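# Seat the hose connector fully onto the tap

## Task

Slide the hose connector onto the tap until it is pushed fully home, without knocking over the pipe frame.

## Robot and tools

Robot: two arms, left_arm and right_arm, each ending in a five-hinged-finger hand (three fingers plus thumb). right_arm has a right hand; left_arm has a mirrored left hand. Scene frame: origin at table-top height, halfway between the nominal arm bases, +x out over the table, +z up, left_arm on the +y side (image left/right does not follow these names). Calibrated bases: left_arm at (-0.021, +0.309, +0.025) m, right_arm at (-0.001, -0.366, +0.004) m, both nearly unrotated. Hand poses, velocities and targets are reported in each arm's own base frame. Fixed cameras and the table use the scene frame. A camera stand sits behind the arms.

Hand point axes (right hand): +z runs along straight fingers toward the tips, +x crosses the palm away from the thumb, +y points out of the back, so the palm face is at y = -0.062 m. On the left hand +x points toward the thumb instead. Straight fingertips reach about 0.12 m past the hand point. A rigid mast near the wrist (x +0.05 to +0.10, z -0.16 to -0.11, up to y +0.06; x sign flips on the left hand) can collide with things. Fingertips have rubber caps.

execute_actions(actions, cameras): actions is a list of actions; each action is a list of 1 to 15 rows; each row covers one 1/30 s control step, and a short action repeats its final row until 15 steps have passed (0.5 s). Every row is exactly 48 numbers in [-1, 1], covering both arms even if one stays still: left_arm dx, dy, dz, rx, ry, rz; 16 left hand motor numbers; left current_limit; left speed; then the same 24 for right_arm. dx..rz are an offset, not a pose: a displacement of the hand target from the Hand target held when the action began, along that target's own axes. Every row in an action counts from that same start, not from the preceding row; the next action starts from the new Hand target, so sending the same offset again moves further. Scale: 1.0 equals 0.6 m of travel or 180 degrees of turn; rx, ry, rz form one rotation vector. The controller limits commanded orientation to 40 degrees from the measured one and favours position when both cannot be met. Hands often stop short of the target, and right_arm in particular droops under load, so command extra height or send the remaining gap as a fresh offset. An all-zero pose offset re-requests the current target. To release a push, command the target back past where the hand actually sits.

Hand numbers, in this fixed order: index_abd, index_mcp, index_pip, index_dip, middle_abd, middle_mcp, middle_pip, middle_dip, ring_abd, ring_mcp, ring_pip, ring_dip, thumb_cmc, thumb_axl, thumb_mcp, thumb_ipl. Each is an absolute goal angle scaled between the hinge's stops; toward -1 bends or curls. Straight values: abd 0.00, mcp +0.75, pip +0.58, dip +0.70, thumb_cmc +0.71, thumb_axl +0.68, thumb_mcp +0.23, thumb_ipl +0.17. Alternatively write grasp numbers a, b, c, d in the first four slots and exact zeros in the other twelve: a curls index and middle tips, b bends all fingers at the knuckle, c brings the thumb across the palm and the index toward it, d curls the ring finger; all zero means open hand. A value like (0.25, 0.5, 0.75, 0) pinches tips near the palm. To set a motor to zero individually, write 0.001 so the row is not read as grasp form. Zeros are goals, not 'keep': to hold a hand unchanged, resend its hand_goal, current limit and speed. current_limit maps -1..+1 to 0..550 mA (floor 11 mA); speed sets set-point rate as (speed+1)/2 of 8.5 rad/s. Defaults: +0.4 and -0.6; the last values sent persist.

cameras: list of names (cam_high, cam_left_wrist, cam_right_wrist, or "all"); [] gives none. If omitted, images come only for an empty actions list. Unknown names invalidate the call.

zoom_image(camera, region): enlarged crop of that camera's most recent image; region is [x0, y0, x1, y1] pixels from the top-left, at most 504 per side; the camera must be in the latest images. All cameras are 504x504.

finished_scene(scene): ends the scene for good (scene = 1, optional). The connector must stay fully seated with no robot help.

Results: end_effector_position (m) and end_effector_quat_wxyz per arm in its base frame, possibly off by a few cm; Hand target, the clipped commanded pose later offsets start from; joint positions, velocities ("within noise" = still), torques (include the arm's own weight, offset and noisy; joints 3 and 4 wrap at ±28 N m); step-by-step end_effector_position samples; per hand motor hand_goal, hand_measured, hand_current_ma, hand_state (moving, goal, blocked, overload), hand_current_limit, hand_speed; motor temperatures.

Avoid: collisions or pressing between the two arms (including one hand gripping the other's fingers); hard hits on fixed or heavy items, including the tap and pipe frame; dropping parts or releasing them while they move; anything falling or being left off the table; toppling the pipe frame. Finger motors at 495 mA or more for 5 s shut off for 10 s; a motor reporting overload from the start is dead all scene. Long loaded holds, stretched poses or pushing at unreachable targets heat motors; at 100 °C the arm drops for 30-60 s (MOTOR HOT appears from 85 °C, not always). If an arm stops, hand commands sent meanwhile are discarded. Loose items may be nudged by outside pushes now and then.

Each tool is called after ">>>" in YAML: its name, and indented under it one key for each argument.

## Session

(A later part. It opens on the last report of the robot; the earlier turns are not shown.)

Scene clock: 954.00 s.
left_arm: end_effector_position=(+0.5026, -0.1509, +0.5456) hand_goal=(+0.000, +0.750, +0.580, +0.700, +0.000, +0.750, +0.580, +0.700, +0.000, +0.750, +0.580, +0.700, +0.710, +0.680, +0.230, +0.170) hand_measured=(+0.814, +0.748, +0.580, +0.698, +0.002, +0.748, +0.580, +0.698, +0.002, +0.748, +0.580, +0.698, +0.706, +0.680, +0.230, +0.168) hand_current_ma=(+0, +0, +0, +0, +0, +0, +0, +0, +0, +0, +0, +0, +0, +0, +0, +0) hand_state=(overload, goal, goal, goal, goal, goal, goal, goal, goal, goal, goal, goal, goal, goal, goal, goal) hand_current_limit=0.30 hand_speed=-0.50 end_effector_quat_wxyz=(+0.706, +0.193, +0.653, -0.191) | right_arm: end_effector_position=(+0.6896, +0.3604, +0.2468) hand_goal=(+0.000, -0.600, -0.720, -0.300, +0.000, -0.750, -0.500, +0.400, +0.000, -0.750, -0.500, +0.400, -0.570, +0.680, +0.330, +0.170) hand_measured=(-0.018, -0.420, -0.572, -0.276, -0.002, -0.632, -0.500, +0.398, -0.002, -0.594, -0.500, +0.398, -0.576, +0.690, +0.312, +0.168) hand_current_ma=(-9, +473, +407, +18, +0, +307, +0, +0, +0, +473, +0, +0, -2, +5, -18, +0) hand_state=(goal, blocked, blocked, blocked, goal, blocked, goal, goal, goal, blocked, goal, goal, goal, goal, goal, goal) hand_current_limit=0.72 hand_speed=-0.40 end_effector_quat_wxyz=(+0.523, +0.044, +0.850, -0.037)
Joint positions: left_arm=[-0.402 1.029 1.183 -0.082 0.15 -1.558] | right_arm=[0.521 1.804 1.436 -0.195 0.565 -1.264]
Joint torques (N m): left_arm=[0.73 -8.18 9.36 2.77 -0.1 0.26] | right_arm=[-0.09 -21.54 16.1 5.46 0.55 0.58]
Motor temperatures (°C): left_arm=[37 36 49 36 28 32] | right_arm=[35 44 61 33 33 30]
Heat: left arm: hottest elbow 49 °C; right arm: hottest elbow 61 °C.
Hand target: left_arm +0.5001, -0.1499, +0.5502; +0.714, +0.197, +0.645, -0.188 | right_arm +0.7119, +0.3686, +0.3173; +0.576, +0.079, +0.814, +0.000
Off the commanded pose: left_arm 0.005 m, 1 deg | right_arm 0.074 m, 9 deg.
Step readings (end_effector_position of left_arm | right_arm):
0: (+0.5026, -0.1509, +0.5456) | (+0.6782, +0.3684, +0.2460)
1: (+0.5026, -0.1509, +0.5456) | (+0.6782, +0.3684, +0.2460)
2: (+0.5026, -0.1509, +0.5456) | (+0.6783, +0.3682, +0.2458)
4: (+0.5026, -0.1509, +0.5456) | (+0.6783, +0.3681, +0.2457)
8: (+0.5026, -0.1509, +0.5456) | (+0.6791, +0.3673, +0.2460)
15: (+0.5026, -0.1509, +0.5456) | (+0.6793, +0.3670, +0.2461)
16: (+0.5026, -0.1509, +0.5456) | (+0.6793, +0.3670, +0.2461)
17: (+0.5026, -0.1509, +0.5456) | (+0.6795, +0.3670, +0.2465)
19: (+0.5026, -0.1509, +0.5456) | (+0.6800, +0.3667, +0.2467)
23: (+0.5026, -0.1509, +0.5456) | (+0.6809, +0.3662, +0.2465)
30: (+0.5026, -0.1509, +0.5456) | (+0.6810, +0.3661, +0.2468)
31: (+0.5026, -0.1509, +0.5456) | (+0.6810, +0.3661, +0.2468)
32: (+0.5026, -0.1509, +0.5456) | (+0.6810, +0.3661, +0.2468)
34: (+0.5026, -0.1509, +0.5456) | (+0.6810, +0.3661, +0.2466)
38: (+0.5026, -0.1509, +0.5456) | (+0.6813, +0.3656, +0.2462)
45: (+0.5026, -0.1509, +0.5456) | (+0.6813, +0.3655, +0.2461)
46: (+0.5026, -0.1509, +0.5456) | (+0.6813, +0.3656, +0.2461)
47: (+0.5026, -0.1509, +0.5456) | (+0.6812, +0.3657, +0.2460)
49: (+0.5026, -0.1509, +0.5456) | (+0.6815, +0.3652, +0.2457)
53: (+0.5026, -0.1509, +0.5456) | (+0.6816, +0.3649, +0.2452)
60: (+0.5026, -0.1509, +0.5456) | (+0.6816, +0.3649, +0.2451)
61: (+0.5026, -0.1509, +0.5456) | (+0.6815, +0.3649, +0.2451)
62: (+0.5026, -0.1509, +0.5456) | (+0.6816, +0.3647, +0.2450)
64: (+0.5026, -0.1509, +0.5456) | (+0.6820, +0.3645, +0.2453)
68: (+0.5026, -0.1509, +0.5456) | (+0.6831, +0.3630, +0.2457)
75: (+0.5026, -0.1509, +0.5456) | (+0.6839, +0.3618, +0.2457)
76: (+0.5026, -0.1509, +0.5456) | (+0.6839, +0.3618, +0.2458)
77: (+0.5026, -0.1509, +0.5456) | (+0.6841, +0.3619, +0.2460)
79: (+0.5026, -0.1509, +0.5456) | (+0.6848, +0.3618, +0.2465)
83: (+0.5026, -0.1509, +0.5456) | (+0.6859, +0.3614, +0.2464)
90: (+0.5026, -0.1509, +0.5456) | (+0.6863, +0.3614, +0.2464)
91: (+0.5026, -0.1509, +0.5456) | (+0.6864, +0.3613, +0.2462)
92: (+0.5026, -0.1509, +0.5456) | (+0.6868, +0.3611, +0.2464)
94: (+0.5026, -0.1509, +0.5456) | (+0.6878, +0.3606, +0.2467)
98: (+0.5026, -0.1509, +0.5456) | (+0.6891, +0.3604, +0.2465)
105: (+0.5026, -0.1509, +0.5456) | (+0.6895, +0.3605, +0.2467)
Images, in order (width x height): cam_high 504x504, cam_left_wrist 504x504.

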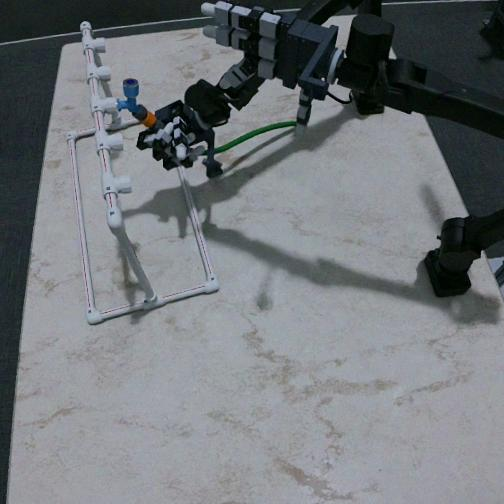

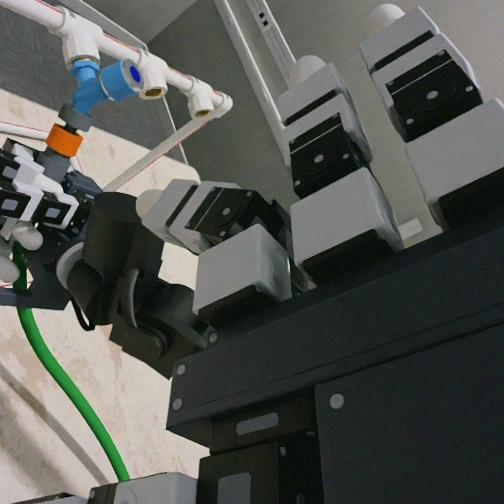

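>>> execute_actions:
  actions:
    - [[0,0,0,0.0269,0.0173,0.1179, 0,0.75,0.58,0.7, 0,0.75,0.58,0.7, 0,0.75,0.58,0.7, 0.71,0.68,0.23,0.17, 0.3,-0.5, 0.0356,-0.0047,-0.0012,0,0.0194,0, 0,-0.6,-0.72,-0.3, 0,-0.75,-0.5,0.4, 0,-0.75,-0.5,0.4, -0.57,0.68,0.33,0.17, 0.72,-0.4]]
    - [[0,0,0,0.0269,0.0173,0.1179, 0,0.75,0.58,0.7, 0,0.75,0.58,0.7, 0,0.75,0.58,0.7, 0.71,0.68,0.23,0.17, 0.3,-0.5, 0,0,0,0,0,0, 0,-0.6,-0.72,-0.3, 0,-0.75,-0.5,0.4, 0,-0.75,-0.5,0.4, -0.57,0.68,0.33,0.17, 0.72,-0.4]]
    - [[0,0,0,0.0269,0.0173,0.1179, 0,0.75,0.58,0.7, 0,0.75,0.58,0.7, 0,0.75,0.58,0.7, 0.71,0.68,0.23,0.17, 0.3,-0.5, 0,0,0,0,0,0, 0,-0.6,-0.72,-0.3, 0,-0.75,-0.5,0.4, 0,-0.75,-0.5,0.4, -0.57,0.68,0.33,0.17, 0.72,-0.4]]
    - [[0,0,0,0.0269,0.0173,0.1179, 0,0.75,0.58,0.7, 0,0.75,0.58,0.7, 0,0.75,0.58,0.7, 0.71,0.68,0.23,0.17, 0.3,-0.5, 0,0,0,0,0,0, 0,-0.6,-0.72,-0.3, 0,-0.75,-0.5,0.4, 0,-0.75,-0.5,0.4, -0.57,0.68,0.33,0.17, 0.72,-0.4]]
    - [[0,0,0,0.0269,0.0173,0.1179, 0,-0.5,-0.7,-0.3, 0,-0.5,-0.7,-0.3, 0,-0.5,-0.7,-0.3, 0.71,0.68,-0.4,-0.4, 0.3,-0.4, 0,0,0,0,0,0, 0,-0.6,-0.72,-0.3, 0,-0.75,-0.5,0.4, 0,-0.75,-0.5,0.4, -0.57,0.68,0.33,0.17, 0.72,-0.4]]
    - [[0,0,0,0.0269,0.0173,0.1179, 0,-0.5,-0.7,-0.3, 0,-0.5,-0.7,-0.3, 0,-0.5,-0.7,-0.3, 0.71,0.68,-0.4,-0.4, 0.3,-0.4, 0,0,0,0,0,0, 0,-0.6,-0.72,-0.3, 0,-0.75,-0.5,0.4, 0,-0.75,-0.5,0.4, -0.57,0.68,0.33,0.17, 0.72,-0.4]]
    - [[0,0,0,0.0269,0.0173,0.1179, 0,-0.5,-0.7,-0.3, 0,-0.5,-0.7,-0.3, 0,-0.5,-0.7,-0.3, 0.71,0.68,-0.4,-0.4, 0.3,-0.4, 0,0,0,0,0,0, 0,-0.6,-0.72,-0.3, 0,-0.75,-0.5,0.4, 0,-0.75,-0.5,0.4, -0.57,0.68,0.33,0.17, 0.72,-0.4]]
    - [[0,0,0,0.0269,0.0173,0.1179, 0,-0.5,-0.7,-0.3, 0,-0.5,-0.7,-0.3, 0,-0.5,-0.7,-0.3, 0.71,0.68,-0.4,-0.4, 0.3,-0.4, 0,0,0,0,0,0, 0,-0.6,-0.72,-0.3, 0,-0.75,-0.5,0.4, 0,-0.75,-0.5,0.4, -0.57,0.68,0.33,0.17, 0.72,-0.4]]
  cameras: ["cam_high"]

Scene clock: 991.23 s.
left_arm: end_effector_position=(+0.4986, -0.1493, +0.5152) hand_goal=(+0.000, -0.500, -0.700, -0.300, +0.000, -0.500, -0.700, -0.300, +0.000, -0.500, -0.700, -0.300, +0.710, +0.680, -0.400, -0.400) hand_measured=(+0.818, -0.476, -0.690, -0.298, +0.002, -0.418, -0.658, -0.298, +0.002, -0.418, -0.656, -0.298, +0.714, +0.682, -0.402, -0.398) hand_current_ma=(+0, +9, +1, +0, +0, +111, +24, +0, +0, +107, +27, +0, +0, +0, +0, +0) hand_state=(overload, blocked, goal, goal, goal, blocked, blocked, goal, goal, blocked, blocked, goal, goal, goal, goal, goal) hand_current_limit=0.30 hand_speed=-0.40 end_effector_quat_wxyz=(+0.077, +0.828, -0.099, +0.547) | right_arm: end_effector_position=(+0.6893, +0.3622, +0.2473) hand_goal=(+0.000, -0.600, -0.720, -0.300, +0.000, -0.750, -0.500, +0.400, +0.000, -0.750, -0.500, +0.400, -0.570, +0.680, +0.330, +0.170) hand_measured=(-0.018, -0.420, -0.572, -0.276, -0.002, -0.632, -0.500, +0.398, -0.002, -0.594, -0.500, +0.398, -0.578, +0.690, +0.312, +0.168) hand_current_ma=(-9, +473, +407, +18, +0, +307, +0, +0, +0, +473, +0, +0, -3, +5, -18, +0) hand_state=(goal, blocked, blocked, blocked, goal, blocked, goal, goal, goal, blocked, goal, goal, goal, goal, goal, goal) hand_current_limit=0.72 hand_speed=-0.40 end_effector_quat_wxyz=(+0.521, +0.048, +0.851, -0.028)
Joint positions: left_arm=[-0.067 1.119 1.354 -0.641 0.177 1.626] | right_arm=[0.521 1.805 1.436 -0.195 0.552 -1.247]
Joint torques (N m): left_arm=[0.79 -7.59 15.77 1.54 0.09 -0.08] | right_arm=[0.09 -21.01 15.54 3.21 0.27 0.77]
Motor temperatures (°C): left_arm=[37 36 47 35 28 32] | right_arm=[35 44 62 33 33 31]
Heat: left arm: hottest elbow 47 °C; right arm: hottest elbow 62 °C.
Hand target: left_arm +0.5003, -0.1499, +0.5501; +0.072, +0.813, -0.107, +0.568 | right_arm +0.7039, +0.3686, +0.2970; +0.550, +0.079, +0.831, +0.003
Off the commanded pose: left_arm 0.035 m, 3 deg | right_arm 0.052 m, 6 deg.
Step readings (end_effector_position of left_arm | right_arm):
0: (+0.5026, -0.1509, +0.5456) | (+0.6896, +0.3604, +0.2468)
1: (+0.5026, -0.1513, +0.5456) | (+0.6896, +0.3604, +0.2465)
2: (+0.5023, -0.1536, +0.5463) | (+0.6895, +0.3606, +0.2465)
4: (+0.5013, -0.1568, +0.5458) | (+0.6894, +0.3613, +0.2465)
8: (+0.5013, -0.1604, +0.5415) | (+0.6893, +0.3621, +0.2470)
15: (+0.5033, -0.1555, +0.5459) | (+0.6893, +0.3622, +0.2472)
16: (+0.5034, -0.1553, +0.5468) | (+0.6893, +0.3622, +0.2472)
17: (+0.5033, -0.1564, +0.5480) | (+0.6893, +0.3622, +0.2473)
19: (+0.5020, -0.1580, +0.5483) | (+0.6893, +0.3622, +0.2473)
23: (+0.5024, -0.1560, +0.5429) | (+0.6893, +0.3622, +0.2473)
30: (+0.5033, -0.1525, +0.5444) | (+0.6893, +0.3622, +0.2473)
31: (+0.5031, -0.1530, +0.5448) | (+0.6893, +0.3622, +0.2473)
32: (+0.5026, -0.1541, +0.5457) | (+0.6893, +0.3622, +0.2473)
34: (+0.5016, -0.1562, +0.5470) | (+0.6893, +0.3622, +0.2473)
38: (+0.5020, -0.1516, +0.5474) | (+0.6893, +0.3622, +0.2473)
45: (+0.5014, -0.1498, +0.5452) | (+0.6893, +0.3622, +0.2473)
46: (+0.5010, -0.1507, +0.5450) | (+0.6893, +0.3622, +0.2473)
47: (+0.5003, -0.1516, +0.5449) | (+0.6893, +0.3622, +0.2473)
49: (+0.4988, -0.1527, +0.5441) | (+0.6893, +0.3622, +0.2473)
53: (+0.4992, -0.1468, +0.5398) | (+0.6893, +0.3622, +0.2473)
60: (+0.4999, -0.1484, +0.5288) | (+0.6893, +0.3622, +0.2473)
61: (+0.4997, -0.1494, +0.5277) | (+0.6893, +0.3622, +0.2473)
62: (+0.4994, -0.1498, +0.5260) | (+0.6893, +0.3622, +0.2473)
64: (+0.4992, -0.1502, +0.5222) | (+0.6893, +0.3622, +0.2473)
68: (+0.5015, -0.1452, +0.5116) | (+0.6893, +0.3622, +0.2473)
75: (+0.5002, -0.1485, +0.5044) | (+0.6893, +0.3622, +0.2473)
76: (+0.4996, -0.1491, +0.5055) | (+0.6893, +0.3622, +0.2473)
77: (+0.4992, -0.1490, +0.5068) | (+0.6893, +0.3622, +0.2473)
79: (+0.4990, -0.1481, +0.5094) | (+0.6893, +0.3622, +0.2473)
83: (+0.4993, -0.1448, +0.5143) | (+0.6893, +0.3622, +0.2473)
90: (+0.4987, -0.1487, +0.5144) | (+0.6893, +0.3622, +0.2473)
91: (+0.4985, -0.1492, +0.5142) | (+0.6893, +0.3622, +0.2473)
92: (+0.4993, -0.1486, +0.5129) | (+0.6893, +0.3622, +0.2473)
94: (+0.5011, -0.1475, +0.5116) | (+0.6893, +0.3622, +0.2473)
98: (+0.5022, -0.1463, +0.5132) | (+0.6893, +0.3622, +0.2473)
105: (+0.4978, -0.1501, +0.5180) | (+0.6893, +0.3622, +0.2473)
106: (+0.4977, -0.1503, +0.5180) | (+0.6893, +0.3622, +0.2473)
107: (+0.4988, -0.1490, +0.5171) | (+0.6893, +0.3622, +0.2473)
109: (+0.5009, -0.1470, +0.5156) | (+0.6893, +0.3622, +0.2473)
113: (+0.5020, -0.1464, +0.5160) | (+0.6893, +0.3622, +0.2473)
120: (+0.4984, -0.1485, +0.5199) | (+0.6893, +0.3622, +0.2473)
Images, in order (width x height): cam_high 504x504.

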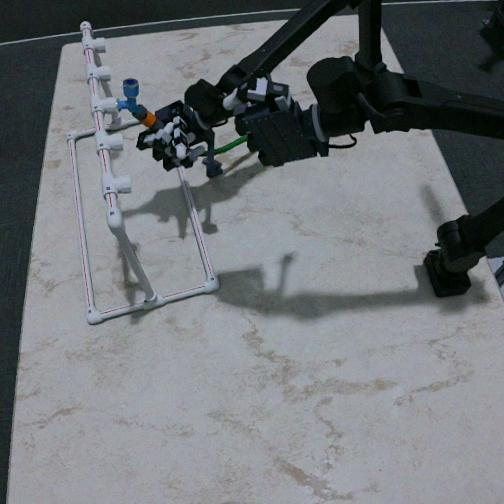

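>>> execute_actions:
  actions:
    - [[-0.1,0.0161,0.0414,0,0,0, 0,-0.5,-0.7,-0.3, 0,-0.5,-0.7,-0.3, 0,-0.5,-0.7,-0.3, 0.71,0.68,-0.4,-0.4, 0.3,-0.4, 0,0,0,0,0,0, 0,-0.6,-0.72,-0.3, 0,-0.75,-0.5,0.4, 0,-0.75,-0.5,0.4, -0.57,0.68,0.33,0.17, 0.72,-0.4]]
    - [[-0.1,0.0161,0.0414,0,0,0, 0,-0.5,-0.7,-0.3, 0,-0.5,-0.7,-0.3, 0,-0.5,-0.7,-0.3, 0.71,0.68,-0.4,-0.4, 0.3,-0.4, 0,0,0,0,0,0, 0,-0.6,-0.72,-0.3, 0,-0.75,-0.5,0.4, 0,-0.75,-0.5,0.4, -0.57,0.68,0.33,0.17, 0.72,-0.4]]
    - [[-0.117,0.0134,0.0929,0,0,0, 0,-0.5,-0.7,-0.3, 0,-0.5,-0.7,-0.3, 0,-0.5,-0.7,-0.3, 0.71,0.68,-0.4,-0.4, 0.3,-0.4, 0,0,0,0,0,0, 0,-0.6,-0.72,-0.3, 0,-0.75,-0.5,0.4, 0,-0.75,-0.5,0.4, -0.57,0.68,0.33,0.17, 0.72,-0.4]]
    - [[-0.117,0.0134,0.0929,0,0,0, 0,-0.5,-0.7,-0.3, 0,-0.5,-0.7,-0.3, 0,-0.5,-0.7,-0.3, 0.71,0.68,-0.4,-0.4, 0.3,-0.4, 0,0,0,0,0,0, 0,-0.6,-0.72,-0.3, 0,-0.75,-0.5,0.4, 0,-0.75,-0.5,0.4, -0.57,0.68,0.33,0.17, 0.72,-0.4]]
    - [[-0.0496,0.021,0.1069,0,0,0, 0,-0.5,-0.7,-0.3, 0,-0.5,-0.7,-0.3, 0,-0.5,-0.7,-0.3, 0.71,0.68,-0.4,-0.4, 0.3,-0.4, 0,0,0,0,0,0, 0,-0.6,-0.72,-0.3, 0,-0.75,-0.5,0.4, 0,-0.75,-0.5,0.4, -0.57,0.68,0.33,0.17, 0.72,-0.4]]
    - [[-0.0496,0.021,0.1069,0,0,0, 0,-0.5,-0.7,-0.3, 0,-0.5,-0.7,-0.3, 0,-0.5,-0.7,-0.3, 0.71,0.68,-0.4,-0.4, 0.3,-0.4, 0,0,0,0,0,0, 0,-0.6,-0.72,-0.3, 0,-0.75,-0.5,0.4, 0,-0.75,-0.5,0.4, -0.57,0.68,0.33,0.17, 0.72,-0.4]]
  cameras: ["cam_high","cam_left_wrist"]

Scene clock: 995.50 s.
left_arm: end_effector_position=(+0.6196, -0.2402, +0.1150) hand_goal=(+0.000, -0.500, -0.700, -0.300, +0.000, -0.500, -0.700, -0.300, +0.000, -0.500, -0.700, -0.300, +0.710, +0.680, -0.400, -0.400) hand_measured=(+0.818, -0.476, -0.690, -0.298, +0.002, -0.418, -0.658, -0.298, +0.002, -0.418, -0.656, -0.298, +0.712, +0.682, -0.402, -0.398) hand_current_ma=(+0, +9, +1, +0, +0, +111, +25, +0, +0, +107, +27, +0, +0, +0, +0, +0) hand_state=(overload, blocked, goal, goal, goal, blocked, blocked, goal, goal, blocked, blocked, goal, goal, goal, goal, goal) hand_current_limit=0.30 hand_speed=-0.40 end_effector_quat_wxyz=(+0.065, +0.834, -0.114, +0.536) | right_arm: end_effector_position=(+0.6893, +0.3622, +0.2473) hand_goal=(+0.000, -0.600, -0.720, -0.300, +0.000, -0.750, -0.500, +0.400, +0.000, -0.750, -0.500, +0.400, -0.570, +0.680, +0.330, +0.170) hand_measured=(-0.018, -0.420, -0.572, -0.276, -0.002, -0.632, -0.500, +0.398, -0.002, -0.594, -0.500, +0.398, -0.578, +0.690, +0.312, +0.168) hand_current_ma=(-9, +473, +407, +18, +0, +307, +0, +0, +0, +473, +0, +0, -3, +5, -18, +0) hand_state=(goal, blocked, blocked, blocked, goal, blocked, goal, goal, goal, blocked, goal, goal, goal, goal, goal, goal) hand_current_limit=0.72 hand_speed=-0.40 end_effector_quat_wxyz=(+0.521, +0.048, +0.851, -0.028)
Joint positions: left_arm=[-0.235 1.796 0.951 0.415 0.019 1.595] | right_arm=[0.521 1.805 1.436 -0.195 0.552 -1.247]
Joint torques (N m): left_arm=[0.38 -16.97 11.58 2.54 -0.09 -0.36] | right_arm=[0.09 -21.13 15.54 3.19 0.26 0.78]
Motor temperatures (°C): left_arm=[37 36 47 35 28 32] | right_arm=[35 44 62 33 33 31]
Heat: left arm: hottest elbow 47 °C; right arm: hottest elbow 62 °C.
Hand target: left_arm +0.6414, -0.2484, +0.1498; +0.072, +0.813, -0.107, +0.568 | right_arm +0.7039, +0.3686, +0.2970; +0.550, +0.079, +0.831, +0.003
Off the commanded pose: left_arm 0.042 m, 5 deg | right_arm 0.052 m, 6 deg.
Step readings (end_effector_position of left_arm | right_arm):
0: (+0.4985, -0.1493, +0.5151) | (+0.6893, +0.3622, +0.2473)
1: (+0.4985, -0.1493, +0.5151) | (+0.6893, +0.3622, +0.2473)
2: (+0.4992, -0.1492, +0.5156) | (+0.6893, +0.3622, +0.2473)
4: (+0.5016, -0.1494, +0.5152) | (+0.6893, +0.3622, +0.2473)
8: (+0.5013, -0.1541, +0.4932) | (+0.6893, +0.3622, +0.2473)
15: (+0.5023, -0.1566, +0.4787) | (+0.6893, +0.3622, +0.2473)
16: (+0.5026, -0.1567, +0.4789) | (+0.6893, +0.3622, +0.2473)
17: (+0.5032, -0.1571, +0.4780) | (+0.6893, +0.3622, +0.2473)
19: (+0.5021, -0.1581, +0.4657) | (+0.6893, +0.3622, +0.2473)
23: (+0.4988, -0.1638, +0.4253) | (+0.6893, +0.3622, +0.2473)
30: (+0.5008, -0.1667, +0.4132) | (+0.6893, +0.3622, +0.2473)
31: (+0.5013, -0.1667, +0.4136) | (+0.6893, +0.3622, +0.2473)
32: (+0.5025, -0.1672, +0.4129) | (+0.6893, +0.3622, +0.2473)
34: (+0.5050, -0.1684, +0.4041) | (+0.6893, +0.3622, +0.2473)
38: (+0.5118, -0.1756, +0.3578) | (+0.6893, +0.3622, +0.2473)
45: (+0.5249, -0.1807, +0.3178) | (+0.6893, +0.3622, +0.2473)
46: (+0.5254, -0.1809, +0.3192) | (+0.6893, +0.3622, +0.2473)
47: (+0.5270, -0.1813, +0.3212) | (+0.6893, +0.3622, +0.2473)
49: (+0.5318, -0.1831, +0.3192) | (+0.6893, +0.3622, +0.2473)
53: (+0.5398, -0.1900, +0.2781) | (+0.6893, +0.3622, +0.2473)
60: (+0.5479, -0.1949, +0.2305) | (+0.6893, +0.3622, +0.2473)
61: (+0.5486, -0.1950, +0.2320) | (+0.6893, +0.3622, +0.2473)
62: (+0.5506, -0.1960, +0.2336) | (+0.6893, +0.3622, +0.2473)
64: (+0.5581, -0.1987, +0.2309) | (+0.6893, +0.3622, +0.2473)
68: (+0.5685, -0.2101, +0.1890) | (+0.6893, +0.3622, +0.2473)
75: (+0.5704, -0.2157, +0.1487) | (+0.6893, +0.3622, +0.2473)
76: (+0.5718, -0.2161, +0.1512) | (+0.6893, +0.3622, +0.2473)
77: (+0.5746, -0.2166, +0.1535) | (+0.6893, +0.3622, +0.2473)
79: (+0.5880, -0.2204, +0.1569) | (+0.6893, +0.3622, +0.2473)
83: (+0.6140, -0.2328, +0.1437) | (+0.6893, +0.3622, +0.2473)
90: (+0.6168, -0.2395, +0.1112) | (+0.6893, +0.3622, +0.2473)
Images, in order (width x height): cam_high 504x504, cam_left_wrist 504x504.

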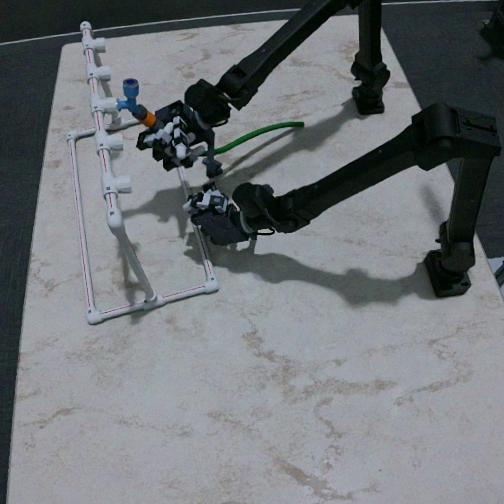

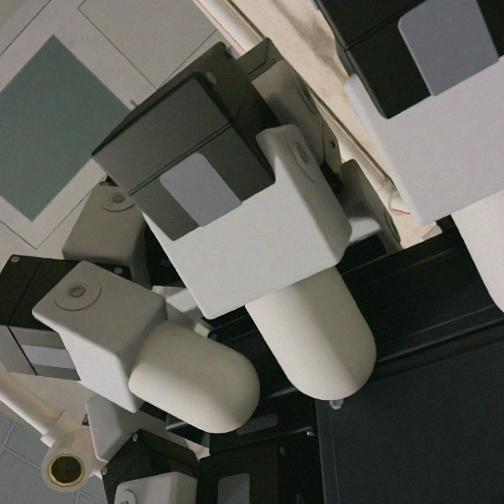

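>>> execute_actions:
  actions:
    - [[-0.0148,-0.025,0.1052,0,-0.0555,0.001, 0,-0.5,-0.7,-0.3, 0,-0.5,-0.7,-0.3, 0,-0.5,-0.7,-0.3, 0.71,0.68,-0.4,-0.4, 0.3,-0.4, 0,0,0,0,0,0, 0,-0.6,-0.72,-0.3, 0,-0.75,-0.5,0.4, 0,-0.75,-0.5,0.4, -0.57,0.68,0.33,0.17, 0.72,-0.4]]
  cameras: ["cam_high"]

>>> zoom_image:
  camera: "cam_high"
  region: [130, 90, 270, 250]

Scene clock: 998.17 s.
left_arm: end_effector_position=(+0.6789, -0.2459, +0.0992) hand_goal=(+0.000, -0.500, -0.700, -0.300, +0.000, -0.500, -0.700, -0.300, +0.000, -0.500, -0.700, -0.300, +0.710, +0.680, -0.400, -0.400) hand_measured=(+0.818, -0.476, -0.690, -0.298, +0.002, -0.418, -0.658, -0.298, +0.002, -0.418, -0.656, -0.298, +0.712, +0.682, -0.402, -0.398) hand_current_ma=(+0, +9, +1, +0, +0, +111, +25, +0, +0, +107, +27, +0, +0, +0, +0, +0) hand_state=(overload, blocked, goal, goal, goal, blocked, blocked, goal, goal, blocked, blocked, goal, goal, goal, goal, goal) hand_current_limit=0.30 hand_speed=-0.40 end_effector_quat_wxyz=(+0.061, +0.869, -0.114, +0.478) | right_arm: end_effector_position=(+0.6893, +0.3622, +0.2473) hand_goal=(+0.000, -0.600, -0.720, -0.300, +0.000, -0.750, -0.500, +0.400, +0.000, -0.750, -0.500, +0.400, -0.570, +0.680, +0.330, +0.170) hand_measured=(-0.018, -0.420, -0.572, -0.276, -0.002, -0.632, -0.500, +0.398, -0.002, -0.594, -0.500, +0.398, -0.578, +0.690, +0.312, +0.168) hand_current_ma=(-9, +473, +407, +18, +0, +307, +0, +0, +0, +473, +0, +0, -3, +5, -18, +0) hand_state=(goal, blocked, blocked, blocked, goal, blocked, goal, goal, goal, blocked, goal, goal, goal, goal, goal, goal) hand_current_limit=0.72 hand_speed=-0.40 end_effector_quat_wxyz=(+0.521, +0.048, +0.851, -0.028)
Joint positions: left_arm=[-0.22 1.909 1.188 0.156 0.032 1.595] | right_arm=[0.521 1.805 1.436 -0.195 0.552 -1.247]
Joint torques (N m): left_arm=[1.14 -18.26 12.63 1.47 0.13 -0.15] | right_arm=[0.03 -21.07 15.54 3.18 0.27 0.78]
Motor temperatures (°C): left_arm=[37 36 47 35 28 32] | right_arm=[35 44 62 33 33 31]
Heat: left arm: hottest elbow 47 °C; right arm: hottest elbow 62 °C.
Hand target: left_arm +0.6997, -0.2481, +0.1198; +0.062, +0.859, -0.114, +0.495 | right_arm +0.7039, +0.3686, +0.2970; +0.550, +0.079, +0.831, +0.003
Off the commanded pose: left_arm 0.029 m, 2 deg | right_arm 0.052 m, 6 deg.
Step readings (end_effector_position of left_arm | right_arm):
0: (+0.6196, -0.2402, +0.1150) | (+0.6893, +0.3622, +0.2473)
1: (+0.6201, -0.2403, +0.1156) | (+0.6893, +0.3622, +0.2473)
2: (+0.6221, -0.2409, +0.1148) | (+0.6893, +0.3622, +0.2473)
4: (+0.6342, -0.2441, +0.1129) | (+0.6893, +0.3622, +0.2473)
8: (+0.6657, -0.2476, +0.1134) | (+0.6893, +0.3622, +0.2473)
15: (+0.6785, -0.2456, +0.1038) | (+0.6893, +0.3622, +0.2473)
Images, in order (width x height): cam_high 504x504.

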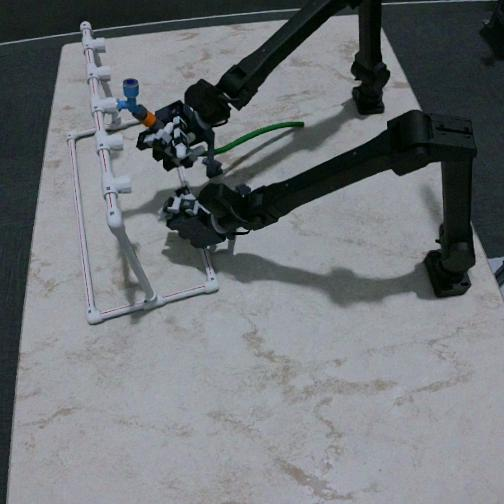

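Scaled by 3.150 from the camera's 504x504 image, which has a finer 720x720 frame.

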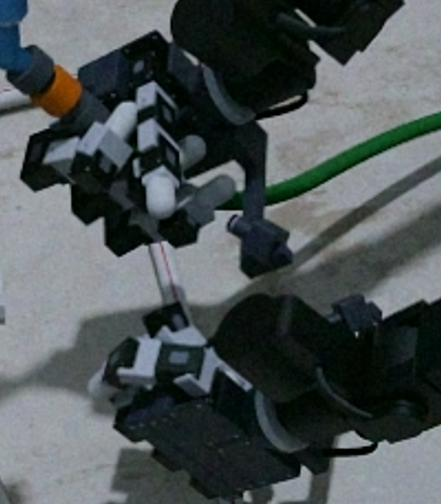

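>>> execute_actions:
  actions:
    - [[-0.1045,0,0.0193,0,-0.0341,0.0006, 0,-0.5,-0.7,-0.3, 0,-0.5,-0.7,-0.3, 0,-0.5,-0.7,-0.3, 0.71,0.68,-0.4,-0.4, 0.3,-0.4, 0,0,0,0,0,0, 0,-0.6,-0.72,-0.3, 0,-0.75,-0.5,0.4, 0,-0.75,-0.5,0.4, -0.57,0.68,0.33,0.17, 0.72,-0.4]]
    - [[-0.1017,0,0.0303,0,-0.0341,0.0006, 0,-0.5,-0.7,-0.3, 0,-0.5,-0.7,-0.3, 0,-0.5,-0.7,-0.3, 0.71,0.68,-0.4,-0.4, 0.3,-0.4, 0,0,0,0,0,0, 0,-0.6,-0.72,-0.3, 0,-0.75,-0.5,0.4, 0,-0.75,-0.5,0.4, -0.57,0.68,0.33,0.17, 0.72,-0.4]]
  cameras: ["cam_high"]

>>> zoom_image:
  camera: "cam_high"
  region: [130, 90, 270, 250]

Scene clock: 1000.13 s.
left_arm: end_effector_position=(+0.6796, -0.2431, +0.0805) hand_goal=(+0.000, -0.500, -0.700, -0.300, +0.000, -0.500, -0.700, -0.300, +0.000, -0.500, -0.700, -0.300, +0.710, +0.680, -0.400, -0.400) hand_measured=(+0.818, -0.476, -0.690, -0.298, +0.002, -0.418, -0.658, -0.298, +0.002, -0.418, -0.654, -0.300, +0.712, +0.682, -0.404, -0.400) hand_current_ma=(+0, +9, +1, +0, +0, +111, +25, +0, +0, +107, +29, +0, +0, +0, +0, +0) hand_state=(overload, blocked, goal, goal, goal, blocked, blocked, goal, goal, blocked, blocked, goal, goal, goal, goal, goal) hand_current_limit=0.30 hand_speed=-0.40 end_effector_quat_wxyz=(+0.064, +0.877, -0.106, +0.463) | right_arm: end_effector_position=(+0.6893, +0.3622, +0.2473) hand_goal=(+0.000, -0.600, -0.720, -0.300, +0.000, -0.750, -0.500, +0.400, +0.000, -0.750, -0.500, +0.400, -0.570, +0.680, +0.330, +0.170) hand_measured=(-0.018, -0.420, -0.572, -0.276, -0.002, -0.632, -0.500, +0.398, -0.002, -0.594, -0.500, +0.398, -0.578, +0.690, +0.312, +0.168) hand_current_ma=(-9, +473, +407, +18, +0, +307, +0, +0, +0, +473, +0, +0, -3, +5, -18, +0) hand_state=(goal, blocked, blocked, blocked, goal, blocked, goal, goal, goal, blocked, goal, goal, goal, goal, goal, goal) hand_current_limit=0.72 hand_speed=-0.40 end_effector_quat_wxyz=(+0.521, +0.048, +0.851, -0.027)
Joint positions: left_arm=[-0.217 1.938 1.19 0.15 0.033 1.576] | right_arm=[0.521 1.805 1.436 -0.195 0.552 -1.246]
Joint torques (N m): left_arm=[1.08 -12.63 4.48 0.55 0.02 0.18] | right_arm=[0.09 -21.07 15.57 3.17 0.28 0.77]
Motor temperatures (°C): left_arm=[37 36 47 35 28 32] | right_arm=[35 44 62 33 33 31]
Heat: left arm: hottest elbow 47 °C; right arm: hottest elbow 62 °C.
Hand target: left_arm +0.6585, -0.2362, -0.0002; +0.048, +0.907, -0.122, +0.401 | right_arm +0.7039, +0.3687, +0.2970; +0.550, +0.079, +0.831, +0.003
Off the commanded pose: left_arm 0.084 m, 8 deg | right_arm 0.052 m, 6 deg.
Step readings (end_effector_position of left_arm | right_arm):
0: (+0.6789, -0.2459, +0.0992) | (+0.6893, +0.3622, +0.2473)
1: (+0.6789, -0.2459, +0.0992) | (+0.6893, +0.3622, +0.2473)
2: (+0.6787, -0.2459, +0.0982) | (+0.6893, +0.3622, +0.2473)
4: (+0.6782, -0.2458, +0.0936) | (+0.6893, +0.3622, +0.2473)
8: (+0.6788, -0.2446, +0.0840) | (+0.6893, +0.3623, +0.2473)
15: (+0.6788, -0.2444, +0.0838) | (+0.6893, +0.3622, +0.2473)
16: (+0.6788, -0.2444, +0.0835) | (+0.6893, +0.3622, +0.2473)
17: (+0.6788, -0.2444, +0.0830) | (+0.6893, +0.3622, +0.2473)
19: (+0.6789, -0.2441, +0.0818) | (+0.6893, +0.3622, +0.2473)
23: (+0.6793, -0.2436, +0.0814) | (+0.6893, +0.3622, +0.2473)
30: (+0.6796, -0.2430, +0.0810) | (+0.6893, +0.3622, +0.2473)
Images, in order (width x height): cam_high 504x504.

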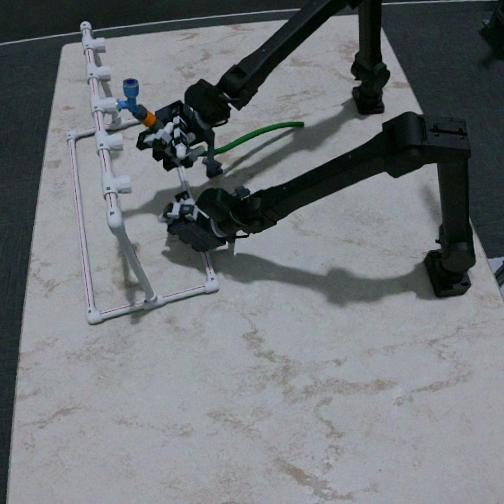

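Scaled by 3.150 from the camera's 504x504 image, which has a finer 720x720 frame.

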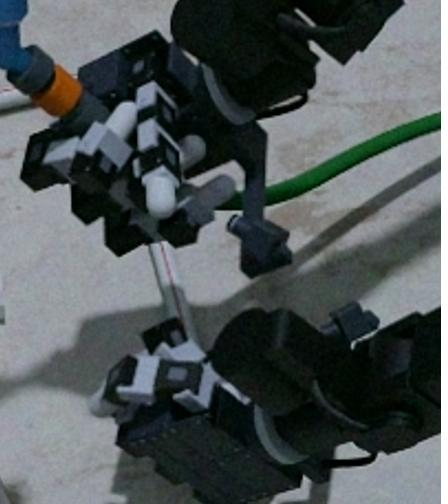

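>>> execute_actions:
  actions:
    - [[0.2,0,-0.0713,0,0.0682,-0.0012, 0,-0.5,-0.7,-0.3, 0,-0.5,-0.7,-0.3, 0,-0.5,-0.7,-0.3, 0.71,0.68,-0.4,-0.4, 0.3,-0.4, 0,0,0,0,0,0, 0,-0.6,-0.72,-0.3, 0,-0.75,-0.5,0.4, 0,-0.75,-0.5,0.4, -0.57,0.68,0.33,0.17, 0.72,-0.4]]
    - [[-0.0253,0,-0.0518,0,0.0278,0, 0,-0.5,-0.7,-0.3, 0,-0.5,-0.7,-0.3, 0,-0.5,-0.7,-0.3, 0.71,0.68,-0.4,-0.4, 0.3,-0.4, 0,0,0,0,0,0, 0,-0.6,-0.72,-0.3, 0,-0.75,-0.5,0.4, 0,-0.75,-0.5,0.4, -0.57,0.68,0.33,0.17, 0.72,-0.4]]

Scene clock: 1002.33 s.
left_arm: end_effector_position=(+0.6735, -0.2425, +0.1055) hand_goal=(+0.000, -0.500, -0.700, -0.300, +0.000, -0.500, -0.700, -0.300, +0.000, -0.500, -0.700, -0.300, +0.710, +0.680, -0.400, -0.400) hand_measured=(+0.818, -0.476, -0.690, -0.298, +0.002, -0.418, -0.658, -0.298, +0.002, -0.418, -0.654, -0.300, +0.712, +0.682, -0.404, -0.400) hand_current_ma=(+0, +9, +1, +0, +0, +111, +25, +0, +0, +107, +29, +0, +0, +0, +0, +0) hand_state=(overload, blocked, goal, goal, goal, blocked, blocked, goal, goal, blocked, blocked, goal, goal, goal, goal, goal) hand_current_limit=0.30 hand_speed=-0.40 end_effector_quat_wxyz=(+0.068, +0.846, -0.108, +0.518) | right_arm: end_effector_position=(+0.6893, +0.3622, +0.2473) hand_goal=(+0.000, -0.600, -0.720, -0.300, +0.000, -0.750, -0.500, +0.400, +0.000, -0.750, -0.500, +0.400, -0.570, +0.680, +0.330, +0.170) hand_measured=(-0.018, -0.420, -0.572, -0.276, -0.002, -0.632, -0.500, +0.398, -0.002, -0.594, -0.500, +0.398, -0.578, +0.690, +0.312, +0.168) hand_current_ma=(-9, +473, +407, +18, +0, +307, +0, +0, +0, +473, +0, +0, -3, +5, -18, +0) hand_state=(goal, blocked, blocked, blocked, goal, blocked, goal, goal, goal, blocked, goal, goal, goal, goal, goal, goal) hand_current_limit=0.72 hand_speed=-0.40 end_effector_quat_wxyz=(+0.521, +0.048, +0.851, -0.027)
Joint positions: left_arm=[-0.217 1.905 1.127 0.307 0.036 1.587] | right_arm=[0.521 1.805 1.436 -0.195 0.552 -1.246]
Joint torques (N m): left_arm=[0.91 -20.6 6.8 2.35 0.11 -0.1] | right_arm=[0.03 -21.07 15.56 3.18 0.27 0.76]
Motor temperatures (°C): left_arm=[37 36 46 35 28 32] | right_arm=[35 44 62 33 33 31]
Heat: left arm: hottest elbow 46 °C; right arm: hottest elbow 62 °C.
Hand target: left_arm +0.6725, -0.2413, +0.1199; +0.067, +0.836, -0.112, +0.532 | right_arm +0.7039, +0.3687, +0.2970; +0.550, +0.079, +0.831, +0.003
Off the commanded pose: left_arm 0.014 m, 2 deg | right_arm 0.052 m, 6 deg.
Step readings (end_effector_position of left_arm | right_arm):
0: (+0.6796, -0.2431, +0.0805) | (+0.6893, +0.3622, +0.2473)
1: (+0.6796, -0.2431, +0.0805) | (+0.6893, +0.3622, +0.2473)
2: (+0.6803, -0.2432, +0.0817) | (+0.6893, +0.3622, +0.2473)
4: (+0.6814, -0.2434, +0.0832) | (+0.6893, +0.3622, +0.2473)
8: (+0.6822, -0.2438, +0.0843) | (+0.6893, +0.3622, +0.2473)
15: (+0.6846, -0.2444, +0.0876) | (+0.6893, +0.3622, +0.2473)
16: (+0.6848, -0.2444, +0.0880) | (+0.6893, +0.3622, +0.2473)
17: (+0.6857, -0.2446, +0.0896) | (+0.6893, +0.3622, +0.2473)
19: (+0.6857, -0.2448, +0.0948) | (+0.6893, +0.3622, +0.2473)
23: (+0.6768, -0.2432, +0.1022) | (+0.6893, +0.3622, +0.2473)
30: (+0.6736, -0.2425, +0.1053) | (+0.6893, +0.3622, +0.2473)

>>> execute_actions:
  actions:
    - [[-0.1057,0,0.0101,0,-0.0341,0.0006, 0,-0.5,-0.7,-0.3, 0,-0.5,-0.7,-0.3, 0,-0.5,-0.7,-0.3, 0.71,0.68,-0.4,-0.4, 0.3,-0.4, 0,0,0,0,0,0, 0,-0.6,-0.72,-0.3, 0,-0.75,-0.5,0.4, 0,-0.75,-0.5,0.4, -0.57,0.68,0.33,0.17, 0.72,-0.4]]
    - [[-0.104,0,0.0213,0,-0.0341,0.0006, 0,-0.5,-0.7,-0.3, 0,-0.5,-0.7,-0.3, 0,-0.5,-0.7,-0.3, 0.71,0.68,-0.4,-0.4, 0.3,-0.4, 0,0,0,0,0,0, 0,-0.6,-0.72,-0.3, 0,-0.75,-0.5,0.4, 0,-0.75,-0.5,0.4, -0.57,0.68,0.33,0.17, 0.72,-0.4]]
  cameras: ["cam_high","cam_left_wrist"]

>>> zoom_image:
  camera: "cam_high"
  region: [130, 90, 270, 250]

Scene clock: 1004.33 s.
left_arm: end_effector_position=(+0.6594, -0.2374, +0.0872) hand_goal=(+0.000, -0.500, -0.700, -0.300, +0.000, -0.500, -0.700, -0.300, +0.000, -0.500, -0.700, -0.300, +0.710, +0.680, -0.400, -0.400) hand_measured=(+0.818, -0.476, -0.690, -0.298, +0.002, -0.418, -0.658, -0.298, +0.002, -0.418, -0.654, -0.300, +0.712, +0.680, -0.404, -0.400) hand_current_ma=(+0, +9, +1, +0, +0, +111, +25, +0, +0, +107, +29, +0, +0, +0, +0, +0) hand_state=(overload, blocked, goal, goal, goal, blocked, blocked, goal, goal, blocked, blocked, goal, goal, goal, goal, goal) hand_current_limit=0.30 hand_speed=-0.40 end_effector_quat_wxyz=(+0.071, +0.852, -0.100, +0.509) | right_arm: end_effector_position=(+0.6895, +0.3621, +0.2476) hand_goal=(+0.000, -0.600, -0.720, -0.300, +0.000, -0.750, -0.500, +0.400, +0.000, -0.750, -0.500, +0.400, -0.570, +0.680, +0.330, +0.170) hand_measured=(-0.018, -0.420, -0.572, -0.276, -0.002, -0.632, -0.500, +0.398, -0.002, -0.594, -0.500, +0.398, -0.578, +0.690, +0.312, +0.168) hand_current_ma=(-9, +473, +407, +18, +0, +307, +0, +0, +0, +473, +0, +0, -3, +5, -18, +0) hand_state=(goal, blocked, blocked, blocked, goal, blocked, goal, goal, goal, blocked, goal, goal, goal, goal, goal, goal) hand_current_limit=0.72 hand_speed=-0.40 end_effector_quat_wxyz=(+0.521, +0.050, +0.851, -0.026)
Joint positions: left_arm=[-0.214 1.909 1.076 0.341 0.037 1.569] | right_arm=[0.521 1.805 1.436 -0.195 0.552 -1.243]
Joint torques (N m): left_arm=[1.2 -11.87 2.47 0.5 0.1 0.21] | right_arm=[-0.03 -20.95 15.57 3.23 0.28 0.73]
Motor temperatures (°C): left_arm=[37 36 46 35 28 32] | right_arm=[35 44 62 33 33 31]
Heat: left arm: hottest elbow 46 °C; right arm: hottest elbow 62 °C.
Hand target: left_arm +0.6313, -0.2291, -0.0003; +0.053, +0.888, -0.119, +0.440 | right_arm +0.7039, +0.3687, +0.2970; +0.550, +0.079, +0.831, +0.003
Off the commanded pose: left_arm 0.092 m, 9 deg | right_arm 0.052 m, 6 deg.
Step readings (end_effector_position of left_arm | right_arm):
0: (+0.6735, -0.2425, +0.1055) | (+0.6893, +0.3622, +0.2473)
1: (+0.6732, -0.2424, +0.1052) | (+0.6893, +0.3622, +0.2473)
2: (+0.6723, -0.2422, +0.1040) | (+0.6893, +0.3622, +0.2473)
4: (+0.6678, -0.2412, +0.0977) | (+0.6893, +0.3622, +0.2473)
8: (+0.6627, -0.2396, +0.0907) | (+0.6894, +0.3622, +0.2475)
15: (+0.6626, -0.2396, +0.0907) | (+0.6894, +0.3622, +0.2475)
16: (+0.6622, -0.2395, +0.0902) | (+0.6894, +0.3622, +0.2475)
17: (+0.6615, -0.2393, +0.0894) | (+0.6894, +0.3622, +0.2475)
19: (+0.6605, -0.2388, +0.0887) | (+0.6894, +0.3622, +0.2475)
23: (+0.6594, -0.2381, +0.0874) | (+0.6895, +0.3621, +0.2476)
30: (+0.6593, -0.2377, +0.0872) | (+0.6895, +0.3621, +0.2476)
Images, in order (width x height): cam_high 504x504, cam_left_wrist 504x504.

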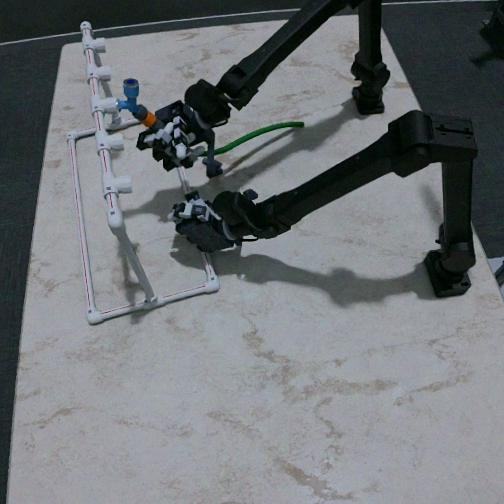

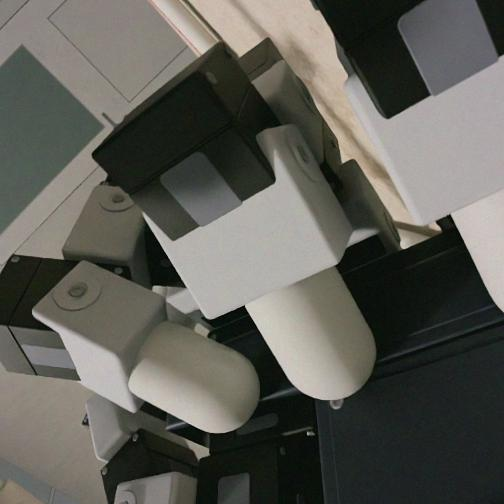

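Scaled by 3.150 from the camera's 504x504 image, which has a finer 720x720 frame.

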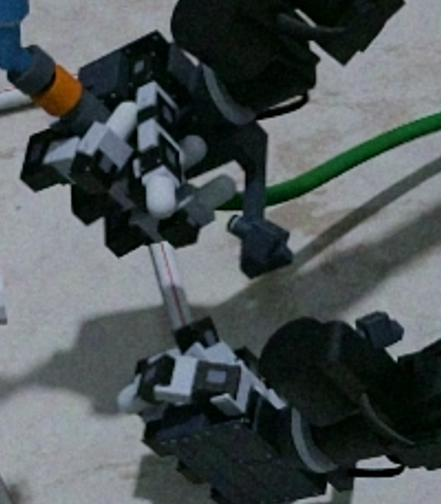

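>>> execute_actions:
  actions:
    - [[-0.1012,0,0.0323,0,-0.0341,0.0006, 0,-0.5,-0.7,-0.3, 0,-0.5,-0.7,-0.3, 0,-0.5,-0.7,-0.3, 0.71,0.68,-0.4,-0.4, 0.3,-0.4, 0,0,0,0,0,0, 0,-0.6,-0.72,-0.3, 0,-0.75,-0.5,0.4, 0,-0.75,-0.5,0.4, -0.57,0.68,0.33,0.17, 0.72,-0.4]]
    - [[-0.0972,0,0.0428,0,-0.0341,0.0006, 0,-0.5,-0.7,-0.3, 0,-0.5,-0.7,-0.3, 0,-0.5,-0.7,-0.3, 0.71,0.68,-0.4,-0.4, 0.3,-0.4, 0,0,0,0,0,0, 0,-0.6,-0.72,-0.3, 0,-0.75,-0.5,0.4, 0,-0.75,-0.5,0.4, -0.57,0.68,0.33,0.17, 0.72,-0.4]]

Scene clock: 1006.17 s.
left_arm: end_effector_position=(+0.6570, -0.2310, +0.0798) hand_goal=(+0.000, -0.500, -0.700, -0.300, +0.000, -0.500, -0.700, -0.300, +0.000, -0.500, -0.700, -0.300, +0.710, +0.680, -0.400, -0.400) hand_measured=(+0.818, -0.476, -0.690, -0.298, +0.002, -0.418, -0.658, -0.298, +0.002, -0.422, -0.652, -0.304, +0.712, +0.680, -0.404, -0.400) hand_current_ma=(+0, +9, +1, +0, +0, +111, +25, +0, +0, +99, +34, +0, +0, +0, +0, +0) hand_state=(overload, blocked, goal, goal, goal, blocked, blocked, goal, goal, blocked, blocked, goal, goal, goal, goal, goal) hand_current_limit=0.30 hand_speed=-0.40 end_effector_quat_wxyz=(+0.089, +0.859, -0.078, +0.499) | right_arm: end_effector_position=(+0.6895, +0.3621, +0.2476) hand_goal=(+0.000, -0.600, -0.720, -0.300, +0.000, -0.750, -0.500, +0.400, +0.000, -0.750, -0.500, +0.400, -0.570, +0.680, +0.330, +0.170) hand_measured=(-0.018, -0.420, -0.572, -0.276, -0.002, -0.632, -0.500, +0.398, -0.002, -0.594, -0.500, +0.398, -0.578, +0.690, +0.312, +0.168) hand_current_ma=(-9, +473, +407, +18, +0, +307, +0, +0, +0, +473, +0, +0, -3, +5, -18, +0) hand_state=(goal, blocked, blocked, blocked, goal, blocked, goal, goal, goal, blocked, goal, goal, goal, goal, goal, goal) hand_current_limit=0.72 hand_speed=-0.40 end_effector_quat_wxyz=(+0.521, +0.050, +0.851, -0.026)
Joint positions: left_arm=[-0.203 1.919 1.061 0.349 0.055 1.516] | right_arm=[0.521 1.805 1.436 -0.195 0.552 -1.243]
Joint torques (N m): left_arm=[1.14 -4.25 -3.08 -1.21 -0.1 1.02] | right_arm=[0.09 -21.01 15.54 3.21 0.28 0.74]
Motor temperatures (°C): left_arm=[37 36 46 35 28 32] | right_arm=[35 44 62 33 33 31]
Heat: left arm: hottest elbow 46 °C; right arm: hottest elbow 62 °C.
Hand target: left_arm +0.5902, -0.2167, -0.1201; +0.039, +0.930, -0.126, +0.343 | right_arm +0.7039, +0.3687, +0.2970; +0.550, +0.079, +0.831, +0.003
Off the commanded pose: left_arm 0.212 m, 21 deg | right_arm 0.052 m, 6 deg.
Step readings (end_effector_position of left_arm | right_arm):
0: (+0.6594, -0.2374, +0.0873) | (+0.6895, +0.3621, +0.2476)
1: (+0.6592, -0.2374, +0.0868) | (+0.6895, +0.3621, +0.2476)
2: (+0.6589, -0.2372, +0.0863) | (+0.6895, +0.3621, +0.2476)
4: (+0.6577, -0.2364, +0.0845) | (+0.6895, +0.3621, +0.2476)
8: (+0.6560, -0.2351, +0.0817) | (+0.6895, +0.3621, +0.2476)
15: (+0.6561, -0.2343, +0.0815) | (+0.6895, +0.3621, +0.2476)
16: (+0.6559, -0.2343, +0.0814) | (+0.6895, +0.3621, +0.2476)
17: (+0.6559, -0.2340, +0.0806) | (+0.6895, +0.3621, +0.2476)
19: (+0.6563, -0.2329, +0.0802) | (+0.6895, +0.3621, +0.2476)
23: (+0.6567, -0.2320, +0.0798) | (+0.6895, +0.3621, +0.2476)
30: (+0.6570, -0.2311, +0.0799) | (+0.6895, +0.3621, +0.2476)

>>> execute_actions:
  actions:
    - [[0.1695,0.0033,-0.1183,0,0.1047,-0.0019, 0,-0.5,-0.7,-0.3, 0,-0.5,-0.7,-0.3, 0,-0.5,-0.7,-0.3, 0.71,0.68,-0.4,-0.4, 0.3,-0.4, 0,0,0,0,0,0, 0,-0.6,-0.72,-0.3, 0,-0.75,-0.5,0.4, 0,-0.75,-0.5,0.4, -0.57,0.68,0.33,0.17, 0.72,-0.4]]
    - [[0.22,-0.0027,-0.0217,0,0.1047,-0.0019, 0,-0.5,-0.7,-0.3, 0,-0.5,-0.7,-0.3, 0,-0.5,-0.7,-0.3, 0.71,0.68,-0.4,-0.4, 0.3,-0.4, 0,0,0,0,0,0, 0,-0.6,-0.72,-0.3, 0,-0.75,-0.5,0.4, 0,-0.75,-0.5,0.4, -0.57,0.68,0.33,0.17, 0.72,-0.4]]
    - [[0,0,0,0,0,0, 0,-0.5,-0.7,-0.3, 0,-0.5,-0.7,-0.3, 0,-0.5,-0.7,-0.3, 0.71,0.68,-0.4,-0.4, 0.3,-0.4, 0,0,0,0,0,0, 0,-0.6,-0.72,-0.3, 0,-0.75,-0.5,0.4, 0,-0.75,-0.5,0.4, -0.57,0.68,0.33,0.17, 0.72,-0.4]]
  cameras: ["cam_high"]

Scene clock: 1009.53 s.
left_arm: end_effector_position=(+0.6580, -0.2332, +0.1008) hand_goal=(+0.000, -0.500, -0.700, -0.300, +0.000, -0.500, -0.700, -0.300, +0.000, -0.500, -0.700, -0.300, +0.710, +0.680, -0.400, -0.400) hand_measured=(+0.818, -0.476, -0.690, -0.298, +0.002, -0.418, -0.658, -0.298, +0.002, -0.422, -0.650, -0.304, +0.712, +0.680, -0.404, -0.400) hand_current_ma=(+0, +9, +1, +0, +0, +111, +25, +0, +0, +96, +36, +0, +0, +0, +0, +0) hand_state=(overload, blocked, goal, goal, goal, blocked, blocked, goal, goal, blocked, blocked, goal, goal, goal, goal, goal) hand_current_limit=0.30 hand_speed=-0.40 end_effector_quat_wxyz=(+0.079, +0.789, -0.095, +0.602) | right_arm: end_effector_position=(+0.6894, +0.3624, +0.2477) hand_goal=(+0.000, -0.600, -0.720, -0.300, +0.000, -0.750, -0.500, +0.400, +0.000, -0.750, -0.500, +0.400, -0.570, +0.680, +0.330, +0.170) hand_measured=(-0.018, -0.420, -0.572, -0.276, -0.002, -0.632, -0.500, +0.398, -0.002, -0.594, -0.500, +0.398, -0.578, +0.690, +0.312, +0.168) hand_current_ma=(-9, +473, +407, +18, +0, +307, +0, +0, +0, +473, +0, +0, -3, +5, -18, +0) hand_state=(goal, blocked, blocked, blocked, goal, blocked, goal, goal, goal, blocked, goal, goal, goal, goal, goal, goal) hand_current_limit=0.72 hand_speed=-0.40 end_effector_quat_wxyz=(+0.521, +0.050, +0.851, -0.026)
Joint positions: left_arm=[-0.207 1.962 1.01 0.685 0.042 1.571] | right_arm=[0.522 1.805 1.436 -0.195 0.552 -1.242]
Joint torques (N m): left_arm=[0.21 -17.14 10.67 2.58 -0.03 -0.11] | right_arm=[0.03 -21.01 15.58 3.19 0.28 0.73]
Motor temperatures (°C): left_arm=[37 37 45 35 28 32] | right_arm=[35 45 62 33 33 31]
Heat: left arm: hottest elbow 45 °C; right arm: hottest elbow 62 °C.
Hand target: left_arm +0.6744, -0.2424, +0.1198; +0.080, +0.770, -0.101, +0.624 | right_arm +0.7040, +0.3686, +0.2970; +0.550, +0.079, +0.831, +0.003
Off the commanded pose: left_arm 0.027 m, 3 deg | right_arm 0.052 m, 6 deg.
Step readings (end_effector_position of left_arm | right_arm):
0: (+0.6570, -0.2310, +0.0798) | (+0.6895, +0.3621, +0.2476)
1: (+0.6573, -0.2310, +0.0806) | (+0.6895, +0.3621, +0.2476)
2: (+0.6568, -0.2309, +0.0819) | (+0.6895, +0.3621, +0.2476)
4: (+0.6547, -0.2297, +0.0842) | (+0.6895, +0.3621, +0.2476)
8: (+0.6524, -0.2294, +0.0887) | (+0.6893, +0.3624, +0.2476)
15: (+0.6499, -0.2291, +0.0891) | (+0.6893, +0.3624, +0.2476)
16: (+0.6501, -0.2291, +0.0901) | (+0.6893, +0.3624, +0.2476)
17: (+0.6507, -0.2296, +0.0928) | (+0.6894, +0.3624, +0.2477)
19: (+0.6518, -0.2303, +0.0929) | (+0.6894, +0.3624, +0.2477)
23: (+0.6533, -0.2320, +0.0919) | (+0.6894, +0.3624, +0.2477)
30: (+0.6556, -0.2327, +0.0970) | (+0.6894, +0.3624, +0.2477)
31: (+0.6564, -0.2328, +0.0981) | (+0.6894, +0.3624, +0.2477)
32: (+0.6568, -0.2329, +0.0989) | (+0.6894, +0.3624, +0.2477)
34: (+0.6576, -0.2331, +0.1002) | (+0.6894, +0.3624, +0.2477)
38: (+0.6580, -0.2332, +0.1008) | (+0.6894, +0.3624, +0.2477)
45: (+0.6580, -0.2332, +0.1008) | (+0.6894, +0.3624, +0.2477)
Images, in order (width x height): cam_high 504x504.

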